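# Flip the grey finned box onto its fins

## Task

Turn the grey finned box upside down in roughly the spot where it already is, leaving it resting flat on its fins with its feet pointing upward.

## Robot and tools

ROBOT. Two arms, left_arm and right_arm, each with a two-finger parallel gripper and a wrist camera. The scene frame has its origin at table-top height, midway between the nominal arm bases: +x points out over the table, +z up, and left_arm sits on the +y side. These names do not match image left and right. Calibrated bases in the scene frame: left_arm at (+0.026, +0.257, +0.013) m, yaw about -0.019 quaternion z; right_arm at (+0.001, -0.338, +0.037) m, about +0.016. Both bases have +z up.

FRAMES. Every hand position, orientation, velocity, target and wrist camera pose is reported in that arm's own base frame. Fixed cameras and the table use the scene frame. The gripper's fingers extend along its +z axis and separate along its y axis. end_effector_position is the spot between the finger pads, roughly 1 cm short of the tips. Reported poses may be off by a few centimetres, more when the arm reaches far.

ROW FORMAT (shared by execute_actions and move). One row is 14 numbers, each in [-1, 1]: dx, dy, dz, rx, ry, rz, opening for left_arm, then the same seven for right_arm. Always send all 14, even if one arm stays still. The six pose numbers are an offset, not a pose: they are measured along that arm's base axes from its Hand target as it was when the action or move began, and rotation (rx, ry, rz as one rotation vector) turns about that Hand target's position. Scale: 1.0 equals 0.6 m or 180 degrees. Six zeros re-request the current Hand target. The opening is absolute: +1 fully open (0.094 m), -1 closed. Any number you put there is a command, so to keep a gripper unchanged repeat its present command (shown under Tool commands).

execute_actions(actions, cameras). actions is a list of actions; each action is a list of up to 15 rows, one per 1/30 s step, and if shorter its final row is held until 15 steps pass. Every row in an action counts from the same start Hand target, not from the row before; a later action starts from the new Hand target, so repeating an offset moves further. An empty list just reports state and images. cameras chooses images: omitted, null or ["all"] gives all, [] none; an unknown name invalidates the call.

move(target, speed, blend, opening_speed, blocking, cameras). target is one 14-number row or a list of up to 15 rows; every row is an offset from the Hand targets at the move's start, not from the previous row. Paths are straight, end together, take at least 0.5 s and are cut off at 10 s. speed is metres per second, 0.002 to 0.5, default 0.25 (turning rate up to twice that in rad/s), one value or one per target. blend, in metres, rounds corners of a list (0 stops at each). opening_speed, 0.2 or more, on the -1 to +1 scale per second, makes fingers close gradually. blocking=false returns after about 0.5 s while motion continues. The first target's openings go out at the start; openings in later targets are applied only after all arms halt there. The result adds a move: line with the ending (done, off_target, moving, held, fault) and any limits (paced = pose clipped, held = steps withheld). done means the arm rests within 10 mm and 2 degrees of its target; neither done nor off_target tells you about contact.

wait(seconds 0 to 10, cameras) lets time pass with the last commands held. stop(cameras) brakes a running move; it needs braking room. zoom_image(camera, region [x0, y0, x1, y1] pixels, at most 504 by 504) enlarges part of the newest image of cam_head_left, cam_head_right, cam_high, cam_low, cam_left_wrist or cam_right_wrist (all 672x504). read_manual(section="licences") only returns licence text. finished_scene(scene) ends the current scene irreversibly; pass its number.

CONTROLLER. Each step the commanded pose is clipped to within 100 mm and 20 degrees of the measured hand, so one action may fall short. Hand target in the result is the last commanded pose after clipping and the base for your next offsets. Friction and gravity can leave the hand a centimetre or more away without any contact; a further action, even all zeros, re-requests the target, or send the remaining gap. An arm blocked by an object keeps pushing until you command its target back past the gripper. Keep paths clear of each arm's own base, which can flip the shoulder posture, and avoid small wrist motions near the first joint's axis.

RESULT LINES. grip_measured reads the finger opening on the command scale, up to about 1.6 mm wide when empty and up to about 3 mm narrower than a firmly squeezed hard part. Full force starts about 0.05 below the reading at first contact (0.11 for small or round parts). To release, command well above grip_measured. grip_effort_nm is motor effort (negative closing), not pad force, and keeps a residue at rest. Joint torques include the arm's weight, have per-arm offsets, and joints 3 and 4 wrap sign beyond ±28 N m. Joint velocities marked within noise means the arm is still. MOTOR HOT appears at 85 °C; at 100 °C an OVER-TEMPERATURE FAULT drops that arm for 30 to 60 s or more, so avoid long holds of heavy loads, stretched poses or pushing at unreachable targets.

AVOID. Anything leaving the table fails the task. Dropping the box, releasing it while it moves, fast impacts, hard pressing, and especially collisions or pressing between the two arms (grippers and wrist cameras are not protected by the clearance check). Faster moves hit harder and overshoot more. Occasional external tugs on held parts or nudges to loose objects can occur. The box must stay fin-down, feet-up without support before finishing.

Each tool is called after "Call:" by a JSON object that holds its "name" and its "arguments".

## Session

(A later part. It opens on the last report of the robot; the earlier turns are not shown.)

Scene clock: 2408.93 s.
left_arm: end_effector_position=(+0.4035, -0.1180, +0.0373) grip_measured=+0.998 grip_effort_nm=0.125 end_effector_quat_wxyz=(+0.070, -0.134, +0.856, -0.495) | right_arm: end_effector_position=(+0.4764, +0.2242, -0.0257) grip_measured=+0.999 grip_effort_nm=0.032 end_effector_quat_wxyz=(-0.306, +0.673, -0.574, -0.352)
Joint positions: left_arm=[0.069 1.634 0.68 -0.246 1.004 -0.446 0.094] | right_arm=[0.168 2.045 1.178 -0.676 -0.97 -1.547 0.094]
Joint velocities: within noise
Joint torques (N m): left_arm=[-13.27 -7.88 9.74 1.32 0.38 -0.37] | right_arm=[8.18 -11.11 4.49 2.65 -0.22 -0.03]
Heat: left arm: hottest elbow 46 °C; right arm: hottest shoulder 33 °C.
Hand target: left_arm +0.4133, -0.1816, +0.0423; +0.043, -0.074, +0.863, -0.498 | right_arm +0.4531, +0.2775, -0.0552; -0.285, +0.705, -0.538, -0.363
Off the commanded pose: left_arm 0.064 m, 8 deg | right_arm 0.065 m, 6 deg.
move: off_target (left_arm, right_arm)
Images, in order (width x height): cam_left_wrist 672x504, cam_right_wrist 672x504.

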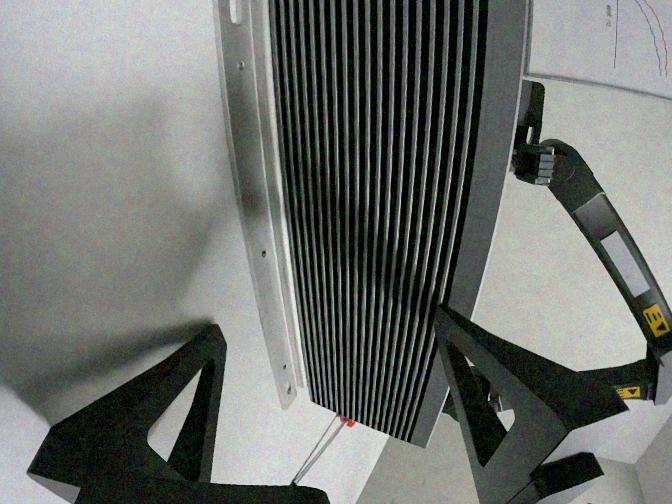

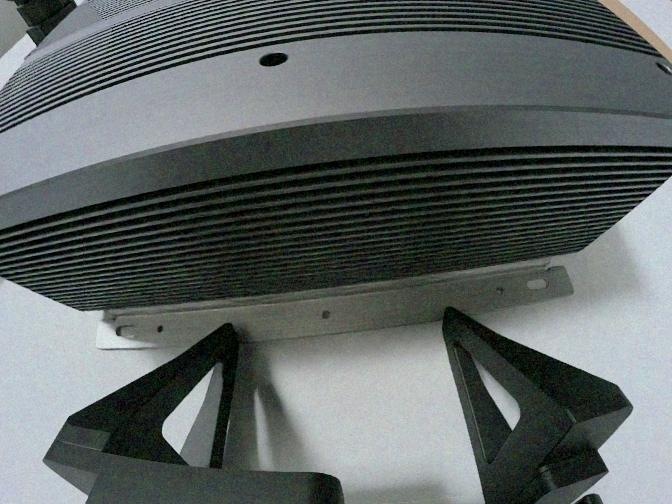

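Call:
{"name": "move", "arguments": {"target": [0.0055,-0.02,0.06,0,0,0,1,0,0,0,0,0,0.01,1], "speed": 0.06, "cameras": ["cam_left_wrist","cam_right_wrist"]}}

Scene clock: 2415.67 s.
left_arm: end_effector_position=(+0.4008, -0.1198, +0.0411) grip_measured=+0.998 grip_effort_nm=0.125 end_effector_quat_wxyz=(+0.044, -0.169, +0.865, -0.471) | right_arm: end_effector_position=(+0.4765, +0.2238, -0.0247) grip_measured=+0.999 grip_effort_nm=0.027 end_effector_quat_wxyz=(-0.306, +0.686, -0.563, -0.345)
Joint positions: left_arm=[0.05 1.601 0.693 -0.324 0.944 -0.509 0.094] | right_arm=[0.169 2.043 1.186 -0.697 -0.96 -1.589 0.094]
Joint velocities: within noise
Joint torques (N m): left_arm=[-13.92 -11.52 10.95 1.33 2.54 -0.17] | right_arm=[7.41 -10.7 5.71 1.36 -0.6 -0.13]
Heat: left arm: hottest elbow 47 °C; right arm: hottest shoulder 33 °C.
Hand target: left_arm +0.4164, -0.1935, +0.0781; +0.043, -0.074, +0.863, -0.498 | right_arm +0.4533, +0.2775, -0.0552; -0.280, +0.714, -0.527, -0.367
Off the commanded pose: left_arm 0.084 m, 11 deg | right_arm 0.066 m, 7 deg.
move: off_target (left_arm, right_arm)
Images, in order (width x height): cam_left_wrist 672x504, cam_right_wrist 672x504.

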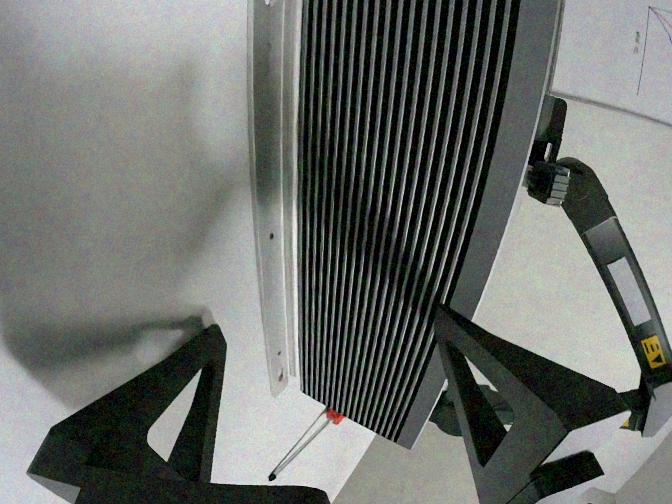

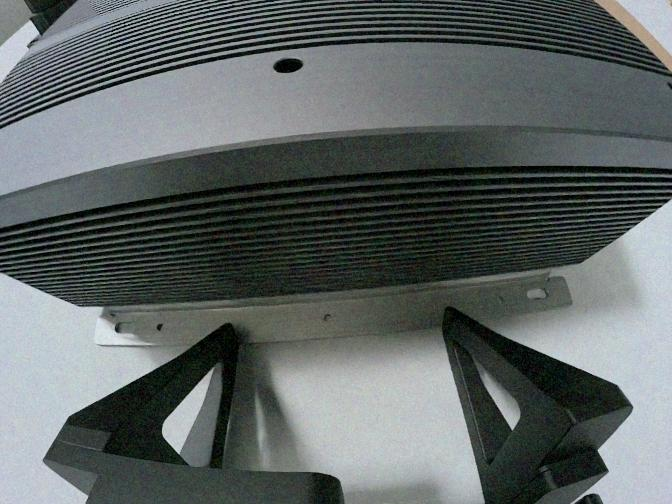

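Call:
{"name": "move", "arguments": {"target": [0.004,-0.013,0.04,0.0076,-0.028,-0.0167,1,0,0,0,0,0,0.0,1], "speed": 0.06, "cameras": ["cam_left_wrist","cam_right_wrist"]}}

Scene clock: 2429.27 s.
left_arm: end_effector_position=(+0.4079, -0.1321, +0.0687) grip_measured=+0.998 grip_effort_nm=0.125 end_effector_quat_wxyz=(+0.067, -0.125, +0.872, -0.468) | right_arm: end_effector_position=(+0.4763, +0.2237, -0.0245) grip_measured=+0.999 grip_effort_nm=0.022 end_effector_quat_wxyz=(-0.307, +0.688, -0.560, -0.344)
Joint positions: left_arm=[0.016 1.542 0.725 -0.374 0.932 -0.462 0.094] | right_arm=[0.169 2.043 1.186 -0.699 -0.959 -1.599 0.094]
Joint velocities: within noise
Joint torques (N m): left_arm=[-12.98 -10.64 11.48 1.42 2.26 0.06] | right_arm=[8.06 -10.05 5.85 1.46 -0.64 -0.07]
Heat: left arm: hottest elbow 48 °C; right arm: hottest elbow 34 °C.
Hand target: left_arm +0.4189, -0.2014, +0.1022; +0.069, -0.029, +0.868, -0.492 | right_arm +0.4531, +0.2775, -0.0553; -0.279, +0.714, -0.527, -0.367
Off the commanded pose: left_arm 0.078 m, 11 deg | right_arm 0.066 m, 6 deg.
move: off_target (left_arm, right_arm)
Images, in order (width x height): cam_left_wrist 672x504, cam_right_wrist 672x504.

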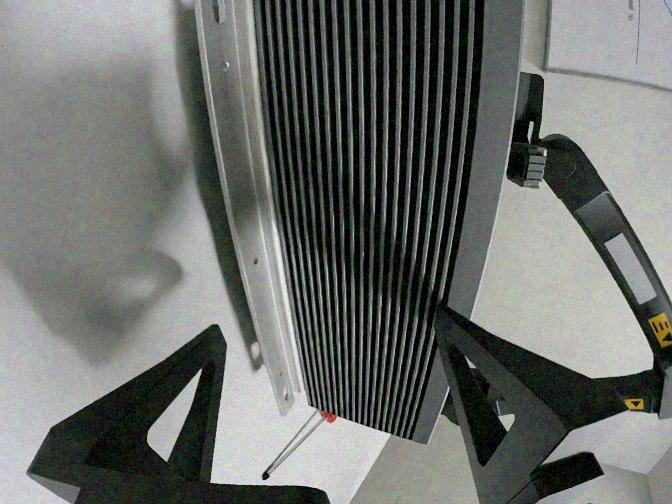

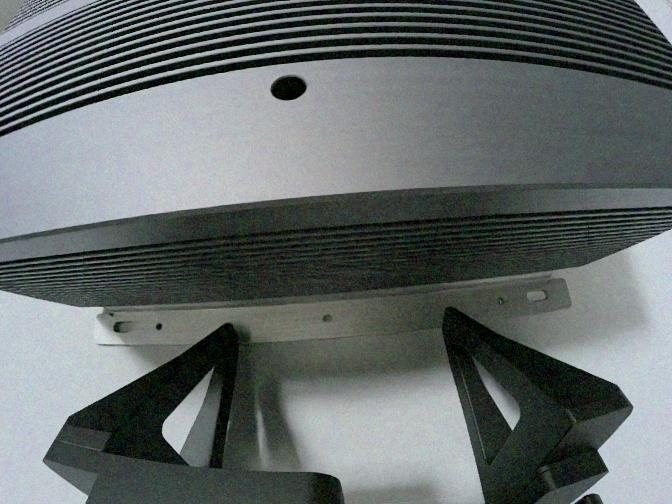

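Call:
{"name": "move", "arguments": {"target": [0.0052,-0.0193,0.024,0,0,0,1,0,0,0,0,0,0.0,1], "speed": 0.06, "cameras": ["cam_left_wrist","cam_right_wrist"]}}

Scene clock: 2441.03 s.
left_arm: end_effector_position=(+0.4176, -0.1550, +0.1004) grip_measured=+0.998 grip_effort_nm=0.125 end_effector_quat_wxyz=(+0.080, -0.093, +0.869, -0.480) | right_arm: end_effector_position=(+0.4764, +0.2236, -0.0243) grip_measured=+0.999 grip_effort_nm=0.032 end_effector_quat_wxyz=(-0.307, +0.689, -0.560, -0.343)
Joint positions: left_arm=[-0.037 1.499 0.765 -0.382 0.944 -0.485 0.094] | right_arm=[0.169 2.042 1.186 -0.699 -0.958 -1.599 0.094]
Joint velocities: within noise
Joint torques (N m): left_arm=[-11.28 -8.59 11.03 1.7 1.08 -0.17] | right_arm=[8.7 -9.99 5.89 1.37 -0.66 -0.09]
Heat: left arm: hottest elbow 48 °C; right arm: hottest elbow 34 °C.
Hand target: left_arm +0.4220, -0.2129, +0.1167; +0.069, -0.029, +0.868, -0.492 | right_arm +0.4533, +0.2775, -0.0551; -0.280, +0.714, -0.527, -0.367
Off the commanded pose: left_arm 0.060 m, 8 deg | right_arm 0.066 m, 6 deg.
move: off_target (left_arm, right_arm)
Images, in order (width x height): cam_left_wrist 672x504, cam_right_wrist 672x504.

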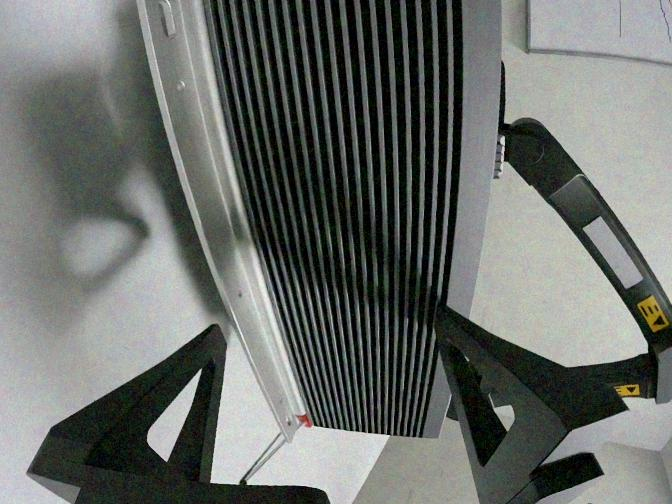

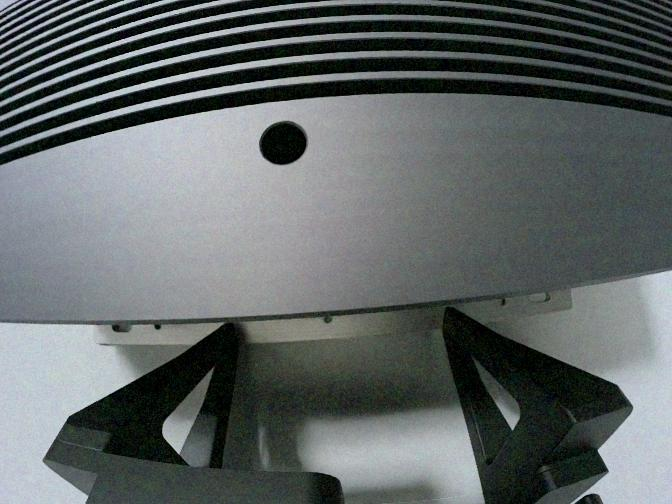

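Call:
{"name": "move", "arguments": {"target": [0.0061,-0.0226,0.022,0,0,0,1,0,0,0,0,0,0.0,1], "speed": 0.06, "cameras": ["cam_left_wrist","cam_right_wrist"]}}

Scene clock: 2454.17 s.
left_arm: end_effector_position=(+0.4264, -0.1808, +0.1266) grip_measured=+0.998 grip_effort_nm=0.120 end_effector_quat_wxyz=(+0.085, -0.072, +0.866, -0.487) | right_arm: end_effector_position=(+0.4763, +0.2235, -0.0245) grip_measured=+0.999 grip_effort_nm=0.027 end_effector_quat_wxyz=(-0.307, +0.689, -0.560, -0.343)
Joint positions: left_arm=[-0.096 1.475 0.811 -0.383 0.94 -0.531 0.094] | right_arm=[0.169 2.042 1.186 -0.7 -0.956 -1.6 0.094]
Joint velocities: within noise
Joint torques (N m): left_arm=[-9.17 -7.53 10.24 1.91 0.43 -0.21] | right_arm=[7.77 -10.29 5.72 1.47 -0.75 -0.07]
Heat: left arm: hottest elbow 49 °C; right arm: hottest elbow 34 °C.
Hand target: left_arm +0.4257, -0.2265, +0.1298; +0.069, -0.029, +0.868, -0.492 | right_arm +0.4531, +0.2775, -0.0553; -0.279, +0.713, -0.527, -0.367
Off the commanded pose: left_arm 0.046 m, 5 deg | right_arm 0.066 m, 6 deg.
move: off_target (left_arm, right_arm)
Images, in order (width x height): cam_left_wrist 672x504, cam_right_wrist 672x504.

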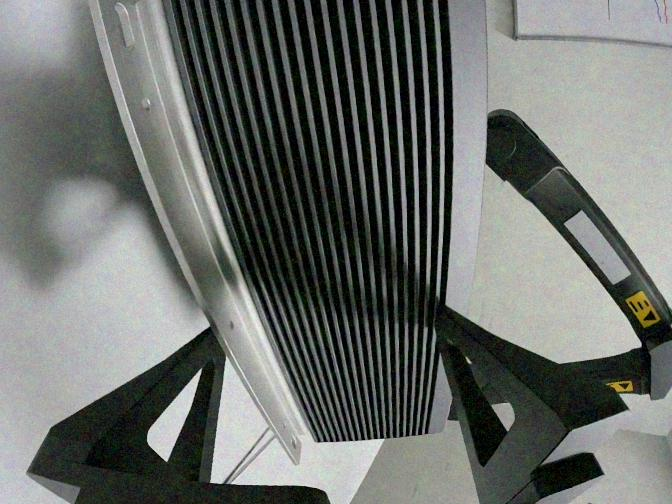

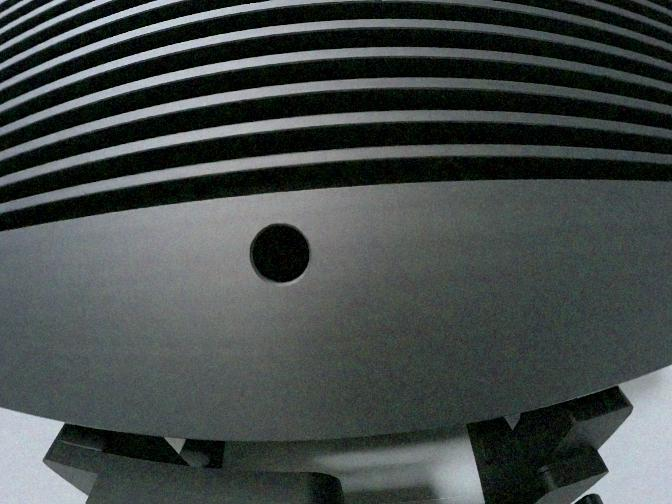

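Call:
{"name": "move", "arguments": {"target": [0.01,0.035,0.07,0,0,0,1,0,0,0,0,0,0.0,1], "speed": 0.04, "cameras": ["cam_left_wrist","cam_right_wrist"]}}

Scene clock: 2466.70 s.
left_arm: end_effector_position=(+0.4159, -0.1798, +0.1332) grip_measured=+0.999 grip_effort_nm=0.085 end_effector_quat_wxyz=(+0.041, -0.082, +0.875, -0.475) | right_arm: end_effector_position=(+0.4764, +0.2240, -0.0240) grip_measured=+0.999 grip_effort_nm=0.032 end_effector_quat_wxyz=(-0.307, +0.690, -0.558, -0.342)
Joint positions: left_arm=[-0.096 1.468 0.858 -0.565 0.94 -0.484 0.094] | right_arm=[0.17 2.042 1.187 -0.701 -0.956 -1.603 0.094]
Joint velocities: within noise
Joint torques (N m): left_arm=[-4.78 -11.4 12.72 1.29 1.5 0.04] | right_arm=[8 -10.75 5.76 1.4 -0.72 -0.03]
Heat: left arm: hottest elbow 49 °C; right arm: hottest elbow 34 °C.
Hand target: left_arm +0.4317, -0.2055, +0.1717; +0.069, -0.029, +0.868, -0.492 | right_arm +0.4531, +0.2775, -0.0552; -0.279, +0.714, -0.527, -0.367
Off the commanded pose: left_arm 0.049 m, 7 deg | right_arm 0.066 m, 6 deg.
move: off_target (left_arm, right_arm)
Images, in order (width x height): cam_left_wrist 672x504, cam_right_wrist 672x504.

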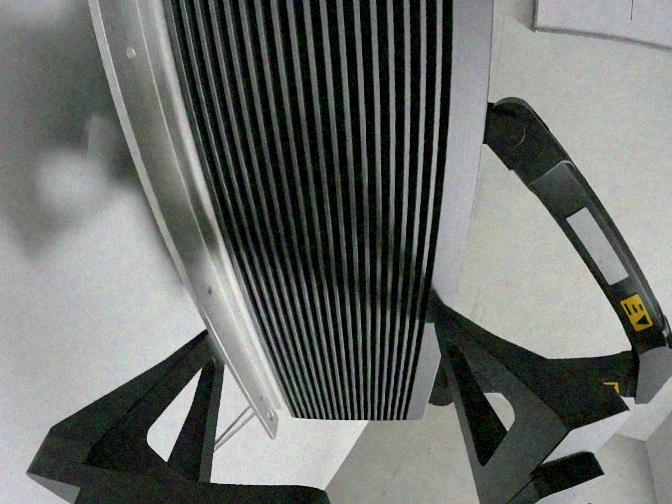

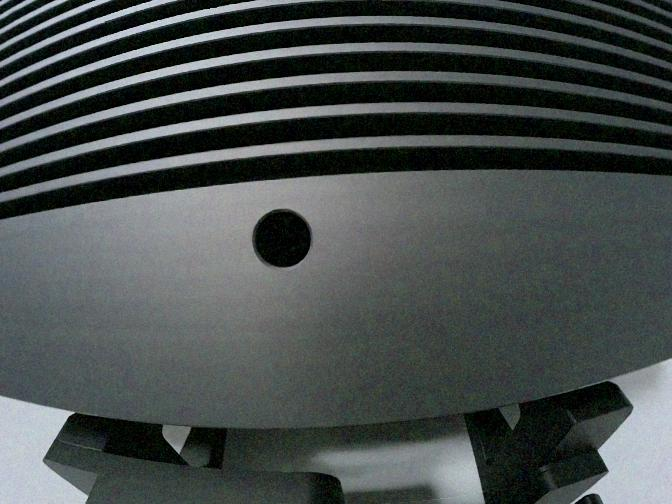

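Call:
{"name": "move", "arguments": {"target": [-0.0285,0.0508,0.011,0,0,0,1,0,0,0,0,0,0.0,1], "speed": 0.03, "cameras": ["cam_left_wrist","cam_right_wrist","cam_low"]}}

Call:
{"name": "zoom_image", "arguments": {"camera": "cam_left_wrist", "region": [150, 200, 500, 450]}}

Scene clock: 2485.43 s.
left_arm: end_effector_position=(+0.4021, -0.1669, +0.1332) grip_measured=+0.999 grip_effort_nm=0.085 end_effector_quat_wxyz=(+0.031, -0.064, +0.878, -0.473) | right_arm: end_effector_position=(+0.4715, +0.2374, -0.0242) grip_measured=+0.999 grip_effort_nm=0.027 end_effector_quat_wxyz=(-0.303, +0.695, -0.551, -0.349)
Joint positions: left_arm=[-0.064 1.458 0.858 -0.677 0.957 -0.362 0.094] | right_arm=[0.197 2.045 1.191 -0.701 -0.96 -1.596 0.094]
Joint velocities: within noise
Joint torques (N m): left_arm=[-1.55 -13.86 11.08 0.85 1.93 0] | right_arm=[5.71 -10.64 5.79 1.61 -0.55 -0.01]
Heat: left arm: hottest elbow 55 °C; right arm: hottest elbow 34 °C.
Hand target: left_arm +0.4146, -0.1751, +0.1784; +0.069, -0.029, +0.868, -0.492 | right_arm +0.4533, +0.2776, -0.0551; -0.280, +0.714, -0.527, -0.367
Off the commanded pose: left_arm 0.048 m, 6 deg | right_arm 0.054 m, 5 deg.
move: off_target (left_arm, right_arm)
Images, in order (width x height): cam_low 672x504, cam_left_wrist 672x504, cam_right_wrist 672x504.

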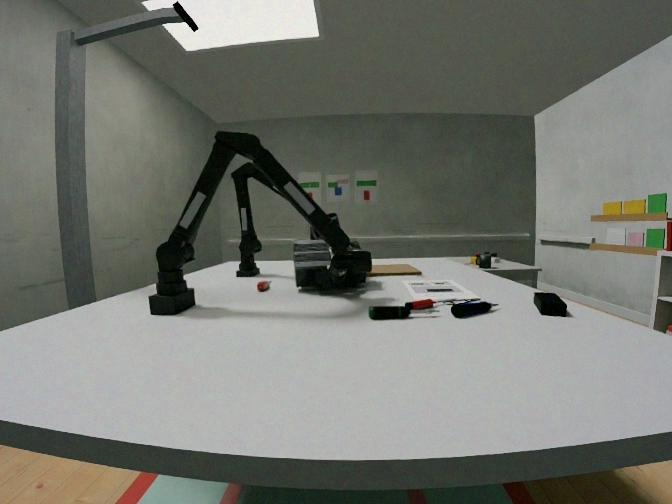

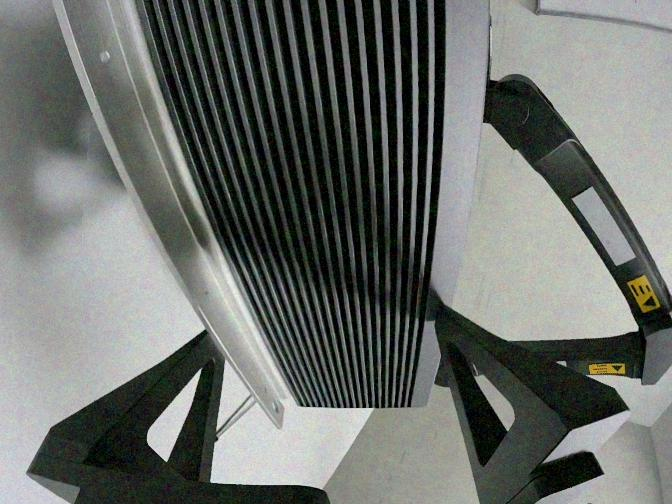

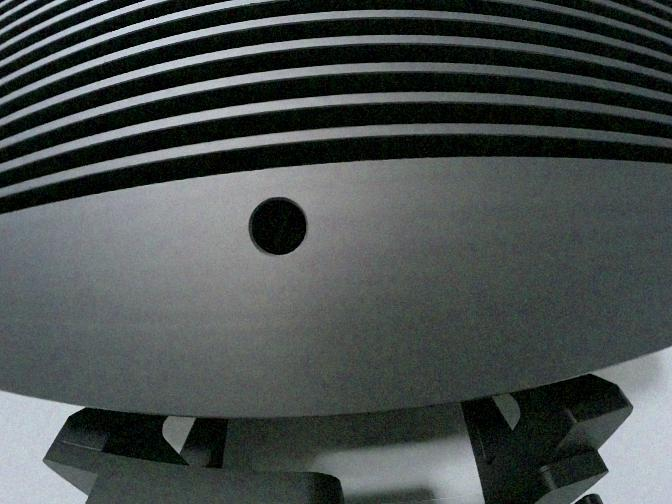

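Scaled by 1.440 from the camera's 672x504 image, which has a finer 960x720 frame.

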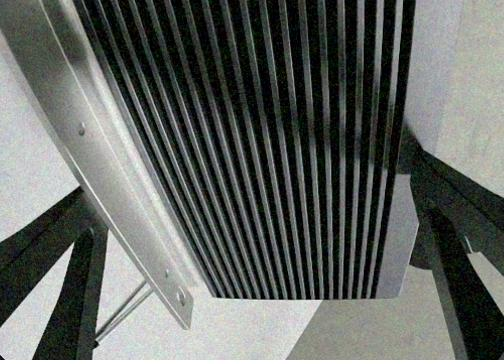

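Call:
{"name": "move", "arguments": {"target": [-0.0013,0.0048,0,0,0,0,1,0.03,-0.068,0.035,0,0,0.0,1], "speed": 0.04, "cameras": ["cam_left_wrist","cam_right_wrist"]}}

Scene clock: 2520.73 s.
left_arm: end_effector_position=(+0.3999, -0.1669, +0.1331) grip_measured=+0.999 grip_effort_nm=0.081 end_effector_quat_wxyz=(+0.028, -0.061, +0.879, -0.473) | right_arm: end_effector_position=(+0.4696, +0.2370, -0.0234) grip_measured=+0.999 grip_effort_nm=0.027 end_effector_quat_wxyz=(-0.288, +0.713, -0.526, -0.363)
Joint positions: left_arm=[-0.063 1.457 0.858 -0.69 0.96 -0.35 0.094] | right_arm=[0.197 2.076 1.25 -0.842 -0.96 -1.725 0.094]
Joint velocities: within noise
Joint torques (N m): left_arm=[-0.97 -13.92 11.02 0.94 1.91 -0.04] | right_arm=[-0.56 -13.68 6.5 -0.09 -0.37 -0.13]
Heat: left arm: hottest elbow 56 °C; right arm: hottest elbow 35 °C.
Hand target: left_arm +0.4138, -0.1721, +0.1784; +0.069, -0.029, +0.868, -0.492 | right_arm +0.4711, +0.2368, -0.0343; -0.279, +0.714, -0.527, -0.367
Off the commanded pose: left_arm 0.048 m, 6 deg | right_arm 0.011 m, 1 deg.
move: off_target (left_arm, right_arm)
Images, in order (width x height): cam_left_wrist 672x504, cam_right_wrist 672x504.

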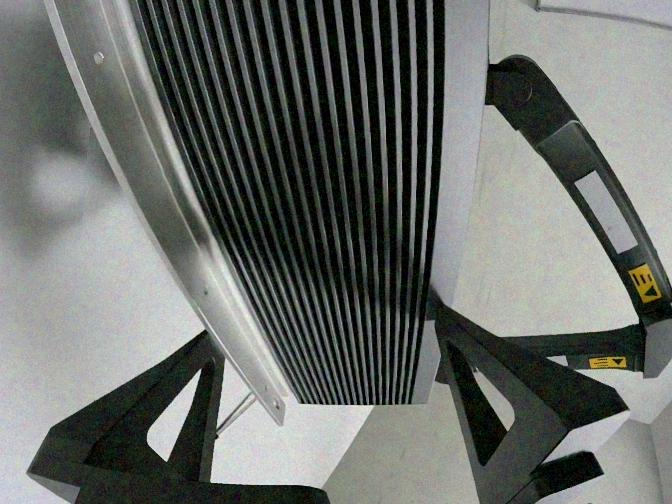

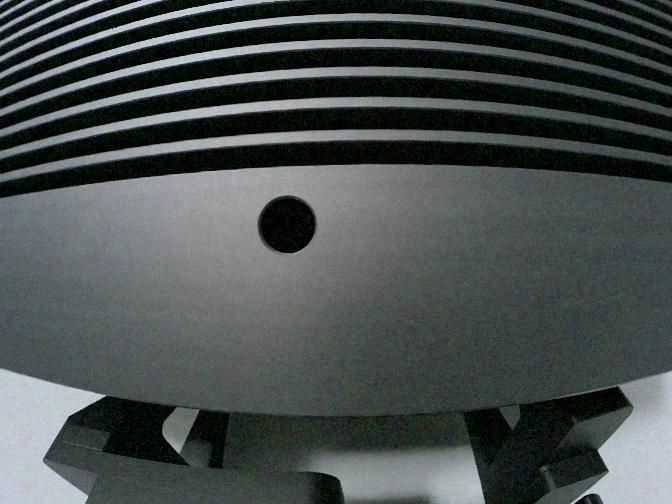

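Call:
{"name": "move", "arguments": {"target": [[0,0,0,0,0,0,1,0.03,-0.15,0.015,0,0,0.0,1],[0,0,0,0,0,0,1,0.02,-0.3,0.2,0,0,0.0,1]], "speed": 0.12, "blend": 0.03, "cameras": ["cam_left_wrist","cam_right_wrist"]}}

Scene clock: 2529.77 s.
left_arm: end_effector_position=(+0.3999, -0.1669, +0.1331) grip_measured=+0.999 grip_effort_nm=0.085 end_effector_quat_wxyz=(+0.028, -0.061, +0.879, -0.473) | right_arm: end_effector_position=(+0.4704, +0.0637, +0.0726) grip_measured=+0.999 grip_effort_nm=0.027 end_effector_quat_wxyz=(-0.261, +0.690, -0.573, -0.357)
Joint positions: left_arm=[-0.063 1.457 0.858 -0.69 0.96 -0.348 0.094] | right_arm=[-0.134 1.947 1.352 -1.426 -0.828 -2.09 0.094]
Joint velocities: within noise
Joint torques (N m): left_arm=[-1.08 -13.8 11.04 0.9 1.92 -0.02] | right_arm=[-0.73 -16.21 8.4 -0.51 -0.43 -0.12]
Heat: left arm: hottest elbow 56 °C; right arm: hottest elbow 35 °C.
Hand target: left_arm +0.4138, -0.1721, +0.1785; +0.069, -0.029, +0.868, -0.492 | right_arm +0.4832, +0.0566, +0.0858; -0.279, +0.714, -0.527, -0.367
Off the commanded pose: left_arm 0.048 m, 6 deg | right_arm 0.020 m, 6 deg.
joint sent to its limit (right arm) — joint 6 (wrist roll), lower limit. The joint targets are off in orientation, not in position.
move: off_target (left_arm, right_arm)
Images, in order (width x height): cam_left_wrist 672x504, cam_right_wrist 672x504.

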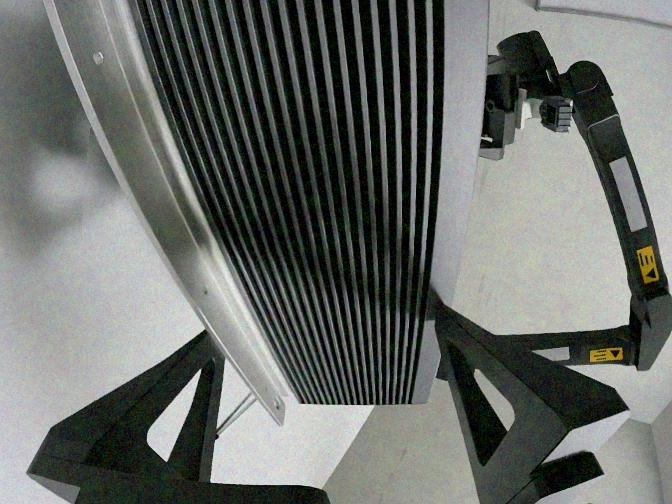

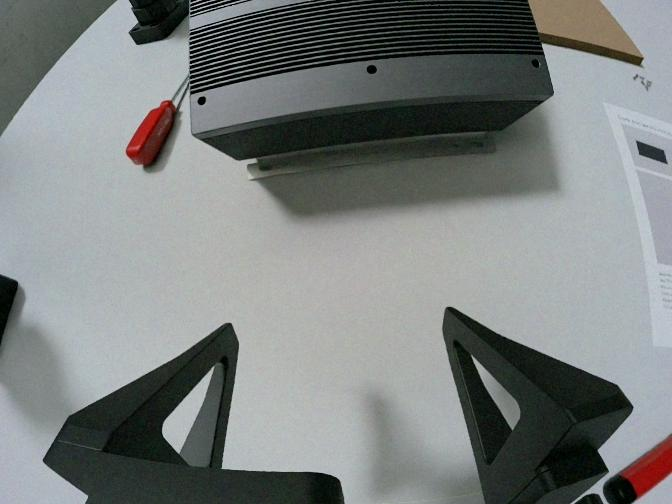

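Call:
{"name": "move", "arguments": {"target": [-0.0032,0.0213,-0.0327,0,0,0,0,0,0,0,0,0,0,1], "speed": 0.0047, "opening_speed": 0.2, "cameras": ["cam_left_wrist","cam_right_wrist"]}}

Call:
{"name": "zoom_image", "arguments": {"camera": "cam_left_wrist", "region": [150, 200, 500, 450]}}

Scene clock: 2546.03 s.
left_arm: end_effector_position=(+0.3993, -0.1604, +0.1314) grip_measured=+0.005 grip_effort_nm=-0.198 end_effector_quat_wxyz=(+0.039, -0.049, +0.878, -0.474) | right_arm: end_effector_position=(+0.4703, +0.0637, +0.0726) grip_measured=+0.999 grip_effort_nm=0.022 end_effector_quat_wxyz=(-0.261, +0.690, -0.573, -0.357)
Joint positions: left_arm=[-0.046 1.457 0.851 -0.693 0.967 -0.3 0.047] | right_arm=[-0.134 1.947 1.352 -1.426 -0.827 -2.091 0.094]
Joint velocities: within noise
Joint torques (N m): left_arm=[0.26 -11.22 9.74 1.33 2.06 0.03] | right_arm=[-1.03 -16.73 8.4 -0.64 -0.44 -0.16]
Heat: left arm: hottest elbow 56 °C; right arm: hottest elbow 37 °C.
Hand target: left_arm +0.4118, -0.1593, +0.1588; +0.069, -0.029, +0.868, -0.492 | right_arm +0.4832, +0.0566, +0.0858; -0.279, +0.714, -0.527, -0.367
Off the commanded pose: left_arm 0.030 m, 5 deg | right_arm 0.020 m, 6 deg.
joint sent to its limit (right arm) — joint 6 (wrist roll), lower limit. The joint targets are off in orientation, not in position.
move: off_target (left_arm, right_arm)
Images, in order (width x height): cam_left_wrist 672x504, cam_right_wrist 672x504.

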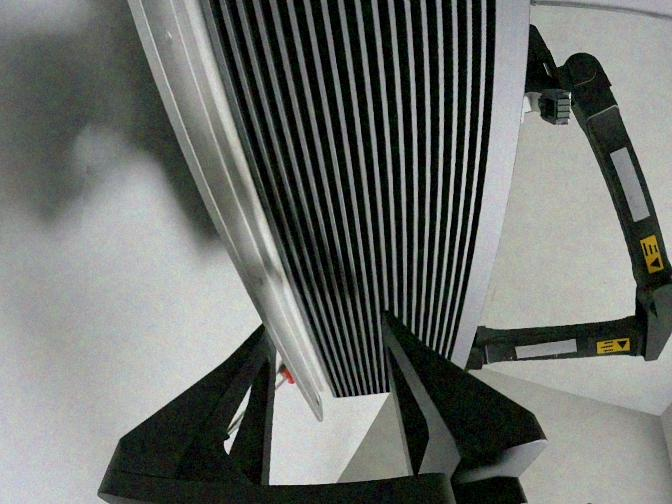

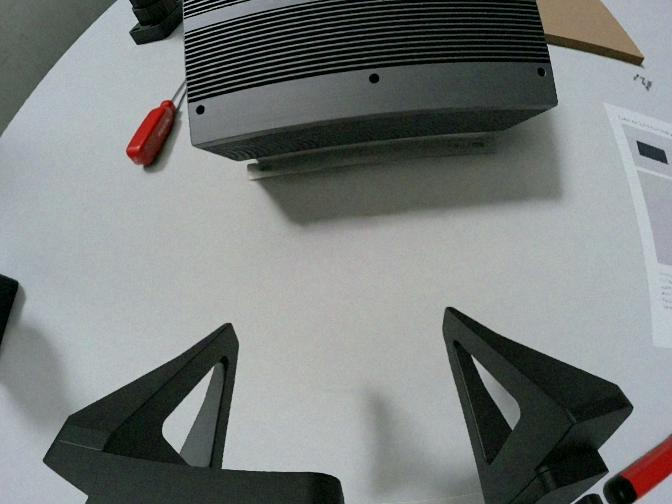

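Scaled by 1.440 from the camera's 672x504 image, which has a finer 960x720 frame.

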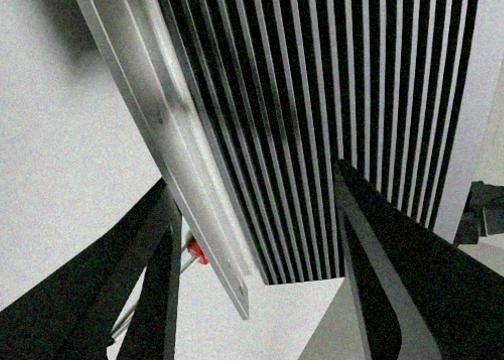

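Call:
{"name": "move", "arguments": {"target": [-0.0013,0.0117,-0.0283,0.0268,0.0073,0,-0.8,0,0,0,0,0,0,1], "speed": 0.0045, "opening_speed": 0.2, "cameras": ["cam_left_wrist","cam_right_wrist"]}}

Call:
{"name": "zoom_image", "arguments": {"camera": "cam_left_wrist", "region": [150, 200, 500, 450]}}

Scene clock: 2567.07 s.
left_arm: end_effector_position=(+0.3963, -0.1495, +0.1161) grip_measured=-0.796 grip_effort_nm=-0.188 end_effector_quat_wxyz=(+0.035, -0.051, +0.897, -0.438) | right_arm: end_effector_position=(+0.4703, +0.0637, +0.0726) grip_measured=+0.999 grip_effort_nm=0.027 end_effector_quat_wxyz=(-0.261, +0.690, -0.573, -0.357)
Joint positions: left_arm=[-0.039 1.466 0.851 -0.733 0.89 -0.26 0.01] | right_arm=[-0.134 1.947 1.352 -1.426 -0.827 -2.091 0.094]
Joint velocities: within noise
Joint torques (N m): left_arm=[-0.62 -10.58 10.45 0.79 1.94 0.08] | right_arm=[-1.79 -16.79 8.66 -0.59 -0.44 -0.13]
Heat: left arm: hottest elbow 54 °C; right arm: hottest elbow 39 °C.
Hand target: left_arm +0.4110, -0.1524, +0.1418; +0.060, -0.032, +0.888, -0.454 | right_arm +0.4832, +0.0566, +0.0858; -0.280, +0.714, -0.527, -0.367
Off the commanded pose: left_arm 0.030 m, 4 deg | right_arm 0.020 m, 6 deg.
joint sent to its limit (right arm) — joint 6 (wrist roll), lower limit. The joint targets are off in orientation, not in position.
move: off_target (left_arm, right_arm)
Images, in order (width x height): cam_left_wrist 672x504, cam_right_wrist 672x504.

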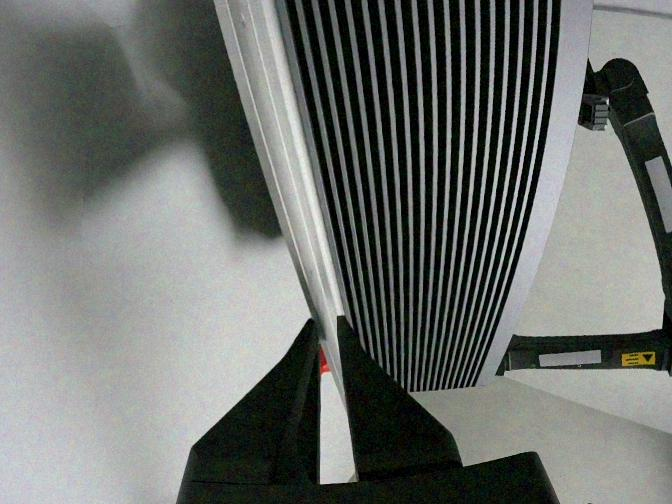

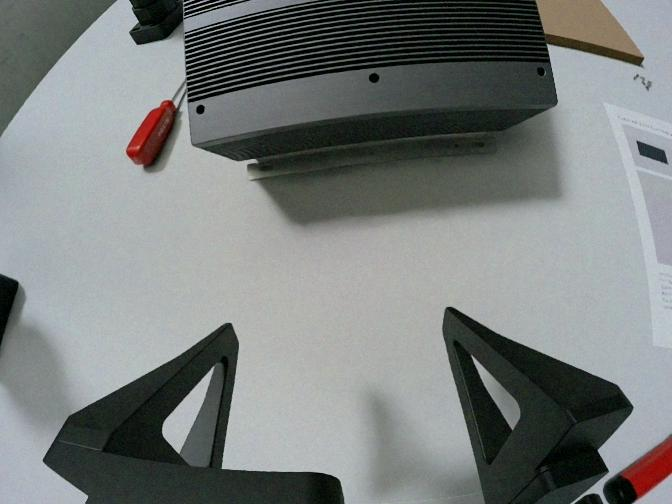

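Scaled by 1.440 from the camera's 672x504 image, which has a finer 960x720 frame.

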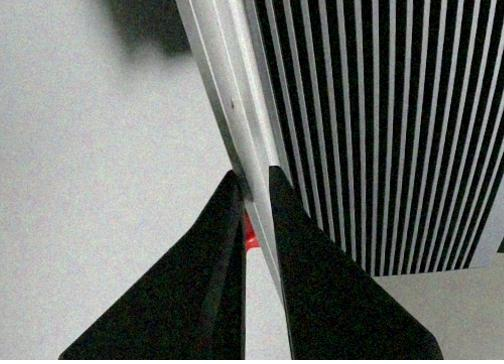

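Call:
{"name": "move", "arguments": {"target": [0,0,0,0,0,0,-1,0,0,0,0,0,0,1], "opening_speed": 0.2, "speed": 0.01, "cameras": ["cam_left_wrist","cam_head_left","cam_low"]}}

Scene clock: 2625.23 s.
left_arm: end_effector_position=(+0.3965, -0.1488, +0.1157) grip_measured=-0.984 grip_effort_nm=-0.842 end_effector_quat_wxyz=(+0.035, -0.052, +0.897, -0.437) | right_arm: end_effector_position=(+0.4703, +0.0637, +0.0726) grip_measured=+0.999 grip_effort_nm=0.027 end_effector_quat_wxyz=(-0.261, +0.690, -0.573, -0.357)
Joint positions: left_arm=[-0.037 1.467 0.851 -0.734 0.889 -0.259 0.001] | right_arm=[-0.134 1.947 1.352 -1.426 -0.827 -2.091 0.094]
Joint velocities: within noise
Joint torques (N m): left_arm=[-0.62 -10.7 10.44 0.84 2 0.04] | right_arm=[-1.44 -16.38 8.49 -0.65 -0.42 -0.13]
Heat: left arm: hottest elbow 53 °C; right arm: hottest elbow 41 °C.
Hand target: left_arm +0.4111, -0.1523, +0.1418; +0.060, -0.032, +0.888, -0.454 | right_arm +0.4832, +0.0566, +0.0858; -0.280, +0.714, -0.527, -0.367
Off the commanded pose: left_arm 0.030 m, 4 deg | right_arm 0.020 m, 6 deg.
joint sent to its limit (right arm) — joint 6 (wrist roll), lower limit. The joint targets are off in orientation, not in position.
move: off_target (left_arm, right_arm)
Images, in order (width x height): cam_head_left 672x504, cam_low 672x504, cam_left_wrist 672x504.

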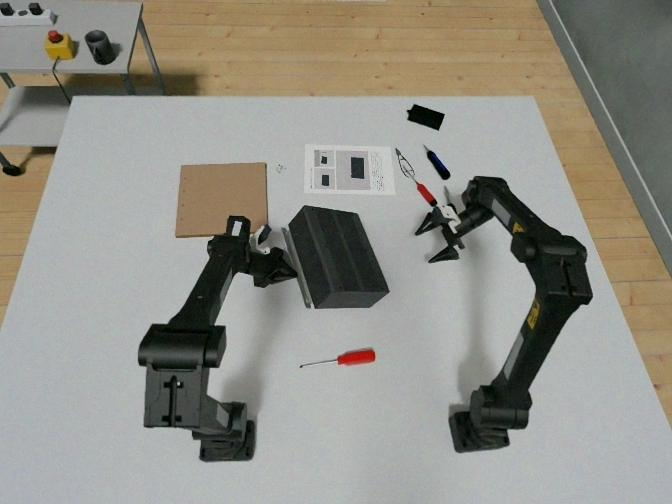

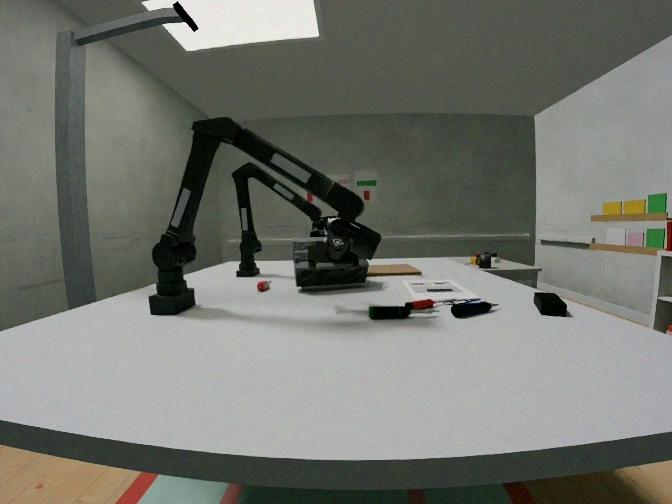

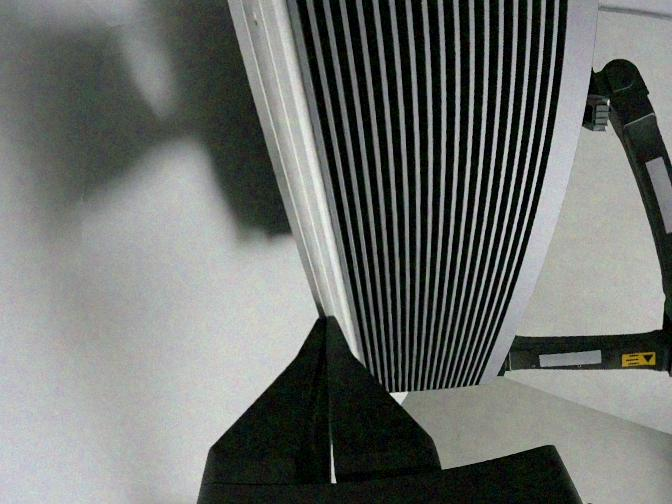

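Call:
{"name": "zoom_image", "arguments": {"camera": "cam_left_wrist", "region": [230, 230, 430, 430]}}

Call:
{"name": "zoom_image", "arguments": {"camera": "cam_head_left", "region": [230, 200, 400, 320]}}

Scaled by 2.520 from the camera's 672x504 image, which has a finer 960x720 frame.

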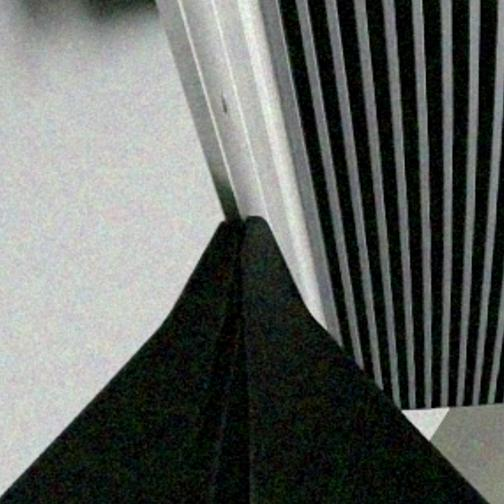

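Scaled by 2.965.

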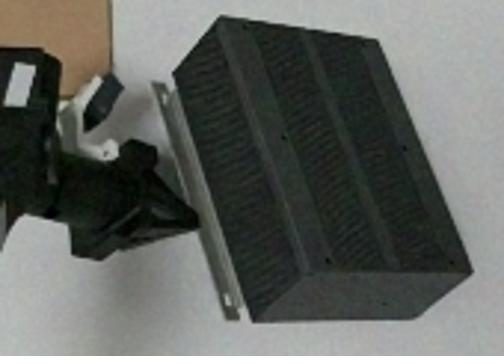

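Call:
{"name": "move", "arguments": {"target": [[0.0055,-0.021,0.028,0.0295,0.008,0,-1,0,0,0,0,0,0,1],[0.012,-0.044,0.0535,0.059,0.016,0,-1,0,0,0,0,0,0,1]], "blend": 0.01, "speed": 0.05, "cameras": ["cam_left_wrist","cam_head_left"]}}

Scene clock: 2686.00 s.
left_arm: end_effector_position=(+0.3869, -0.1564, +0.1180) grip_measured=-0.984 grip_effort_nm=-0.823 end_effector_quat_wxyz=(-0.016, -0.077, +0.936, -0.344) | right_arm: end_effector_position=(+0.4703, +0.0637, +0.0726) grip_measured=+0.999 grip_effort_nm=0.027 end_effector_quat_wxyz=(-0.261, +0.690, -0.573, -0.357)
Joint positions: left_arm=[-0.117 1.455 0.929 -0.915 0.692 -0.328 0.001] | right_arm=[-0.134 1.947 1.352 -1.426 -0.827 -2.091 0.094]
Joint velocities: within noise
Joint torques (N m): left_arm=[-3.43 -13.22 14.5 1.09 1.69 -0.15] | right_arm=[-1.14 -15.85 8.57 -0.62 -0.49 -0.14]
Heat: left arm: hottest elbow 53 °C; right arm: hottest elbow 41 °C.
Hand target: left_arm +0.4183, -0.1787, +0.1740; +0.040, -0.038, +0.928, -0.369 | right_arm +0.4832, +0.0566, +0.0858; -0.280, +0.714, -0.527, -0.367
Off the commanded pose: left_arm 0.068 m, 8 deg | right_arm 0.020 m, 6 deg.
joint sent to its limit (right arm) — joint 6 (wrist roll), lower limit. The joint targets are off in orientation, not in position.
move: off_target (left_arm, right_arm)
Images, in order (width x height): cam_head_left 672x504, cam_left_wrist 672x504.

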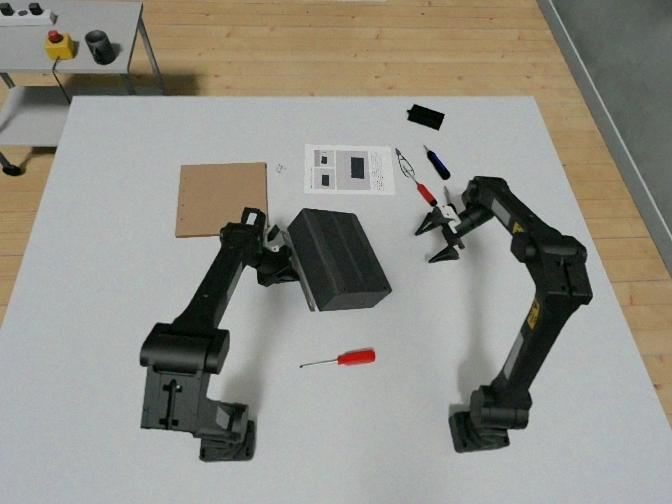

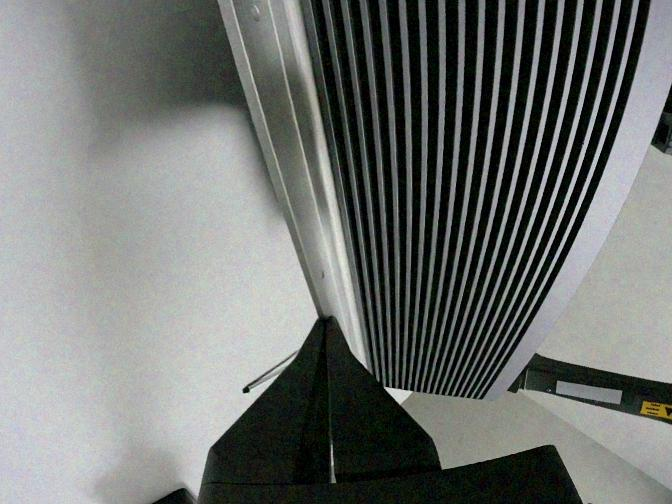

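Call:
{"name": "execute_actions", "arguments": {"actions": [], "cameras": ["cam_high","cam_low","cam_left_wrist","cam_head_right"]}}

Call:
{"name": "zoom_image", "arguments": {"camera": "cam_left_wrist", "region": [250, 250, 400, 400]}}

Call:
{"name": "zoom_image", "arguments": {"camera": "cam_low", "region": [240, 200, 400, 310]}}

Scene clock: 2733.07 s.
left_arm: end_effector_position=(+0.3867, -0.1565, +0.1180) grip_measured=-0.984 grip_effort_nm=-0.823 end_effector_quat_wxyz=(-0.016, -0.077, +0.936, -0.343) | right_arm: end_effector_position=(+0.4703, +0.0637, +0.0726) grip_measured=+0.999 grip_effort_nm=0.027 end_effector_quat_wxyz=(-0.261, +0.690, -0.573, -0.357)
Joint positions: left_arm=[-0.117 1.455 0.929 -0.916 0.692 -0.329 0.001] | right_arm=[-0.134 1.947 1.352 -1.426 -0.827 -2.091 0.094]
Joint velocities: within noise
Joint torques (N m): left_arm=[-3.43 -13.39 14.48 1.11 1.72 -0.15] | right_arm=[-1.2 -16.44 8.38 -0.64 -0.42 -0.12]
Heat: left arm: hottest elbow 57 °C; right arm: hottest elbow 42 °C.
Hand target: left_arm +0.4183, -0.1788, +0.1740; +0.040, -0.037, +0.928, -0.369 | right_arm +0.4832, +0.0566, +0.0858; -0.280, +0.714, -0.527, -0.367
Tool commands: left_gripper/opening=-1.0 right_gripper/opening=+1.0
Off the commanded pose: left_arm 0.068 m, 8 deg | right_arm 0.020 m, 6 deg.
Images, in order (width x height): cam_head_right 672x504, cam_high 672x504, cam_low 672x504, cam_left_wrist 672x504.

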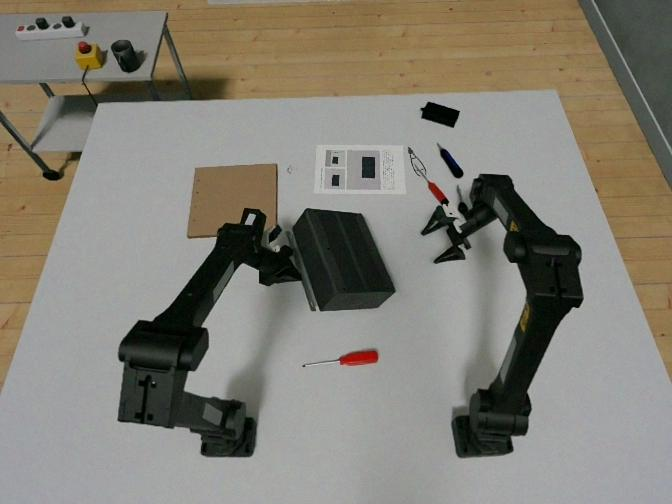

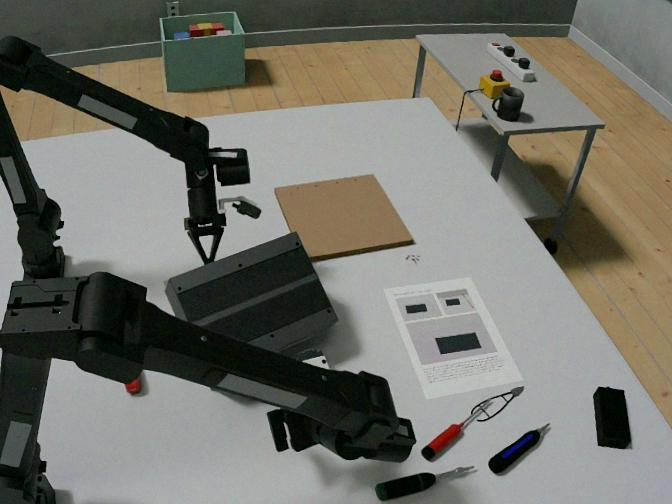

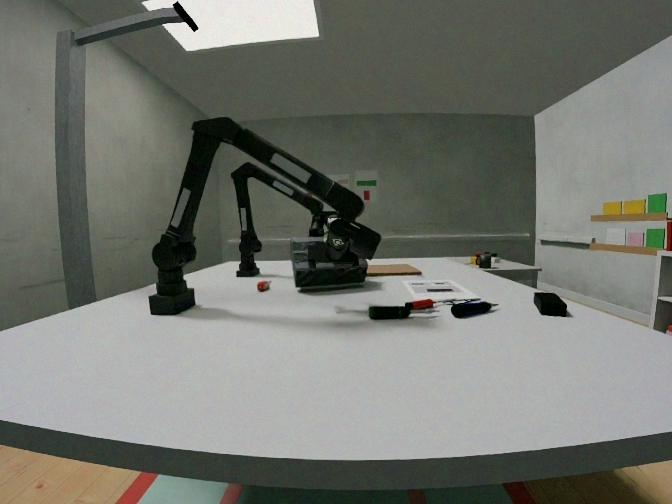

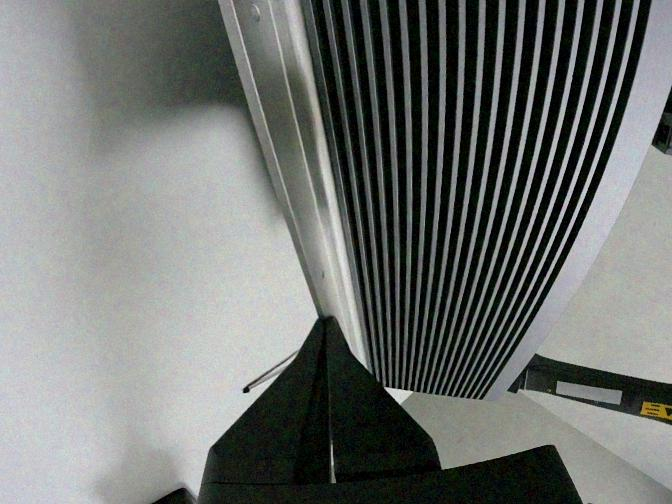

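Scaled by 3.360 from the camera's 672x504 image, which has a finer 960x720 frame.

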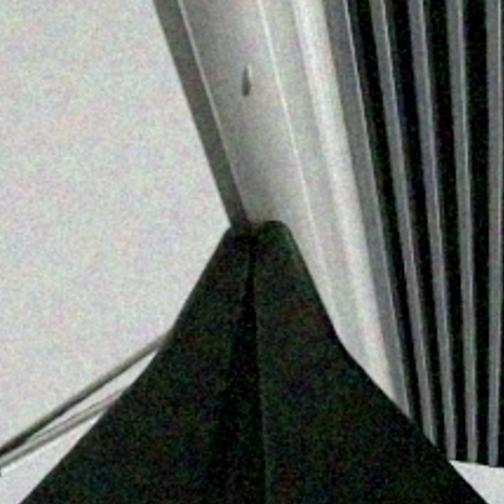

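Scaled by 3.150.

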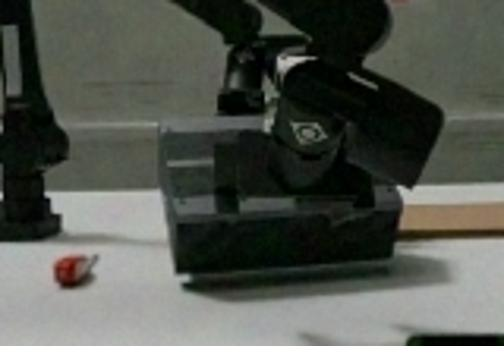

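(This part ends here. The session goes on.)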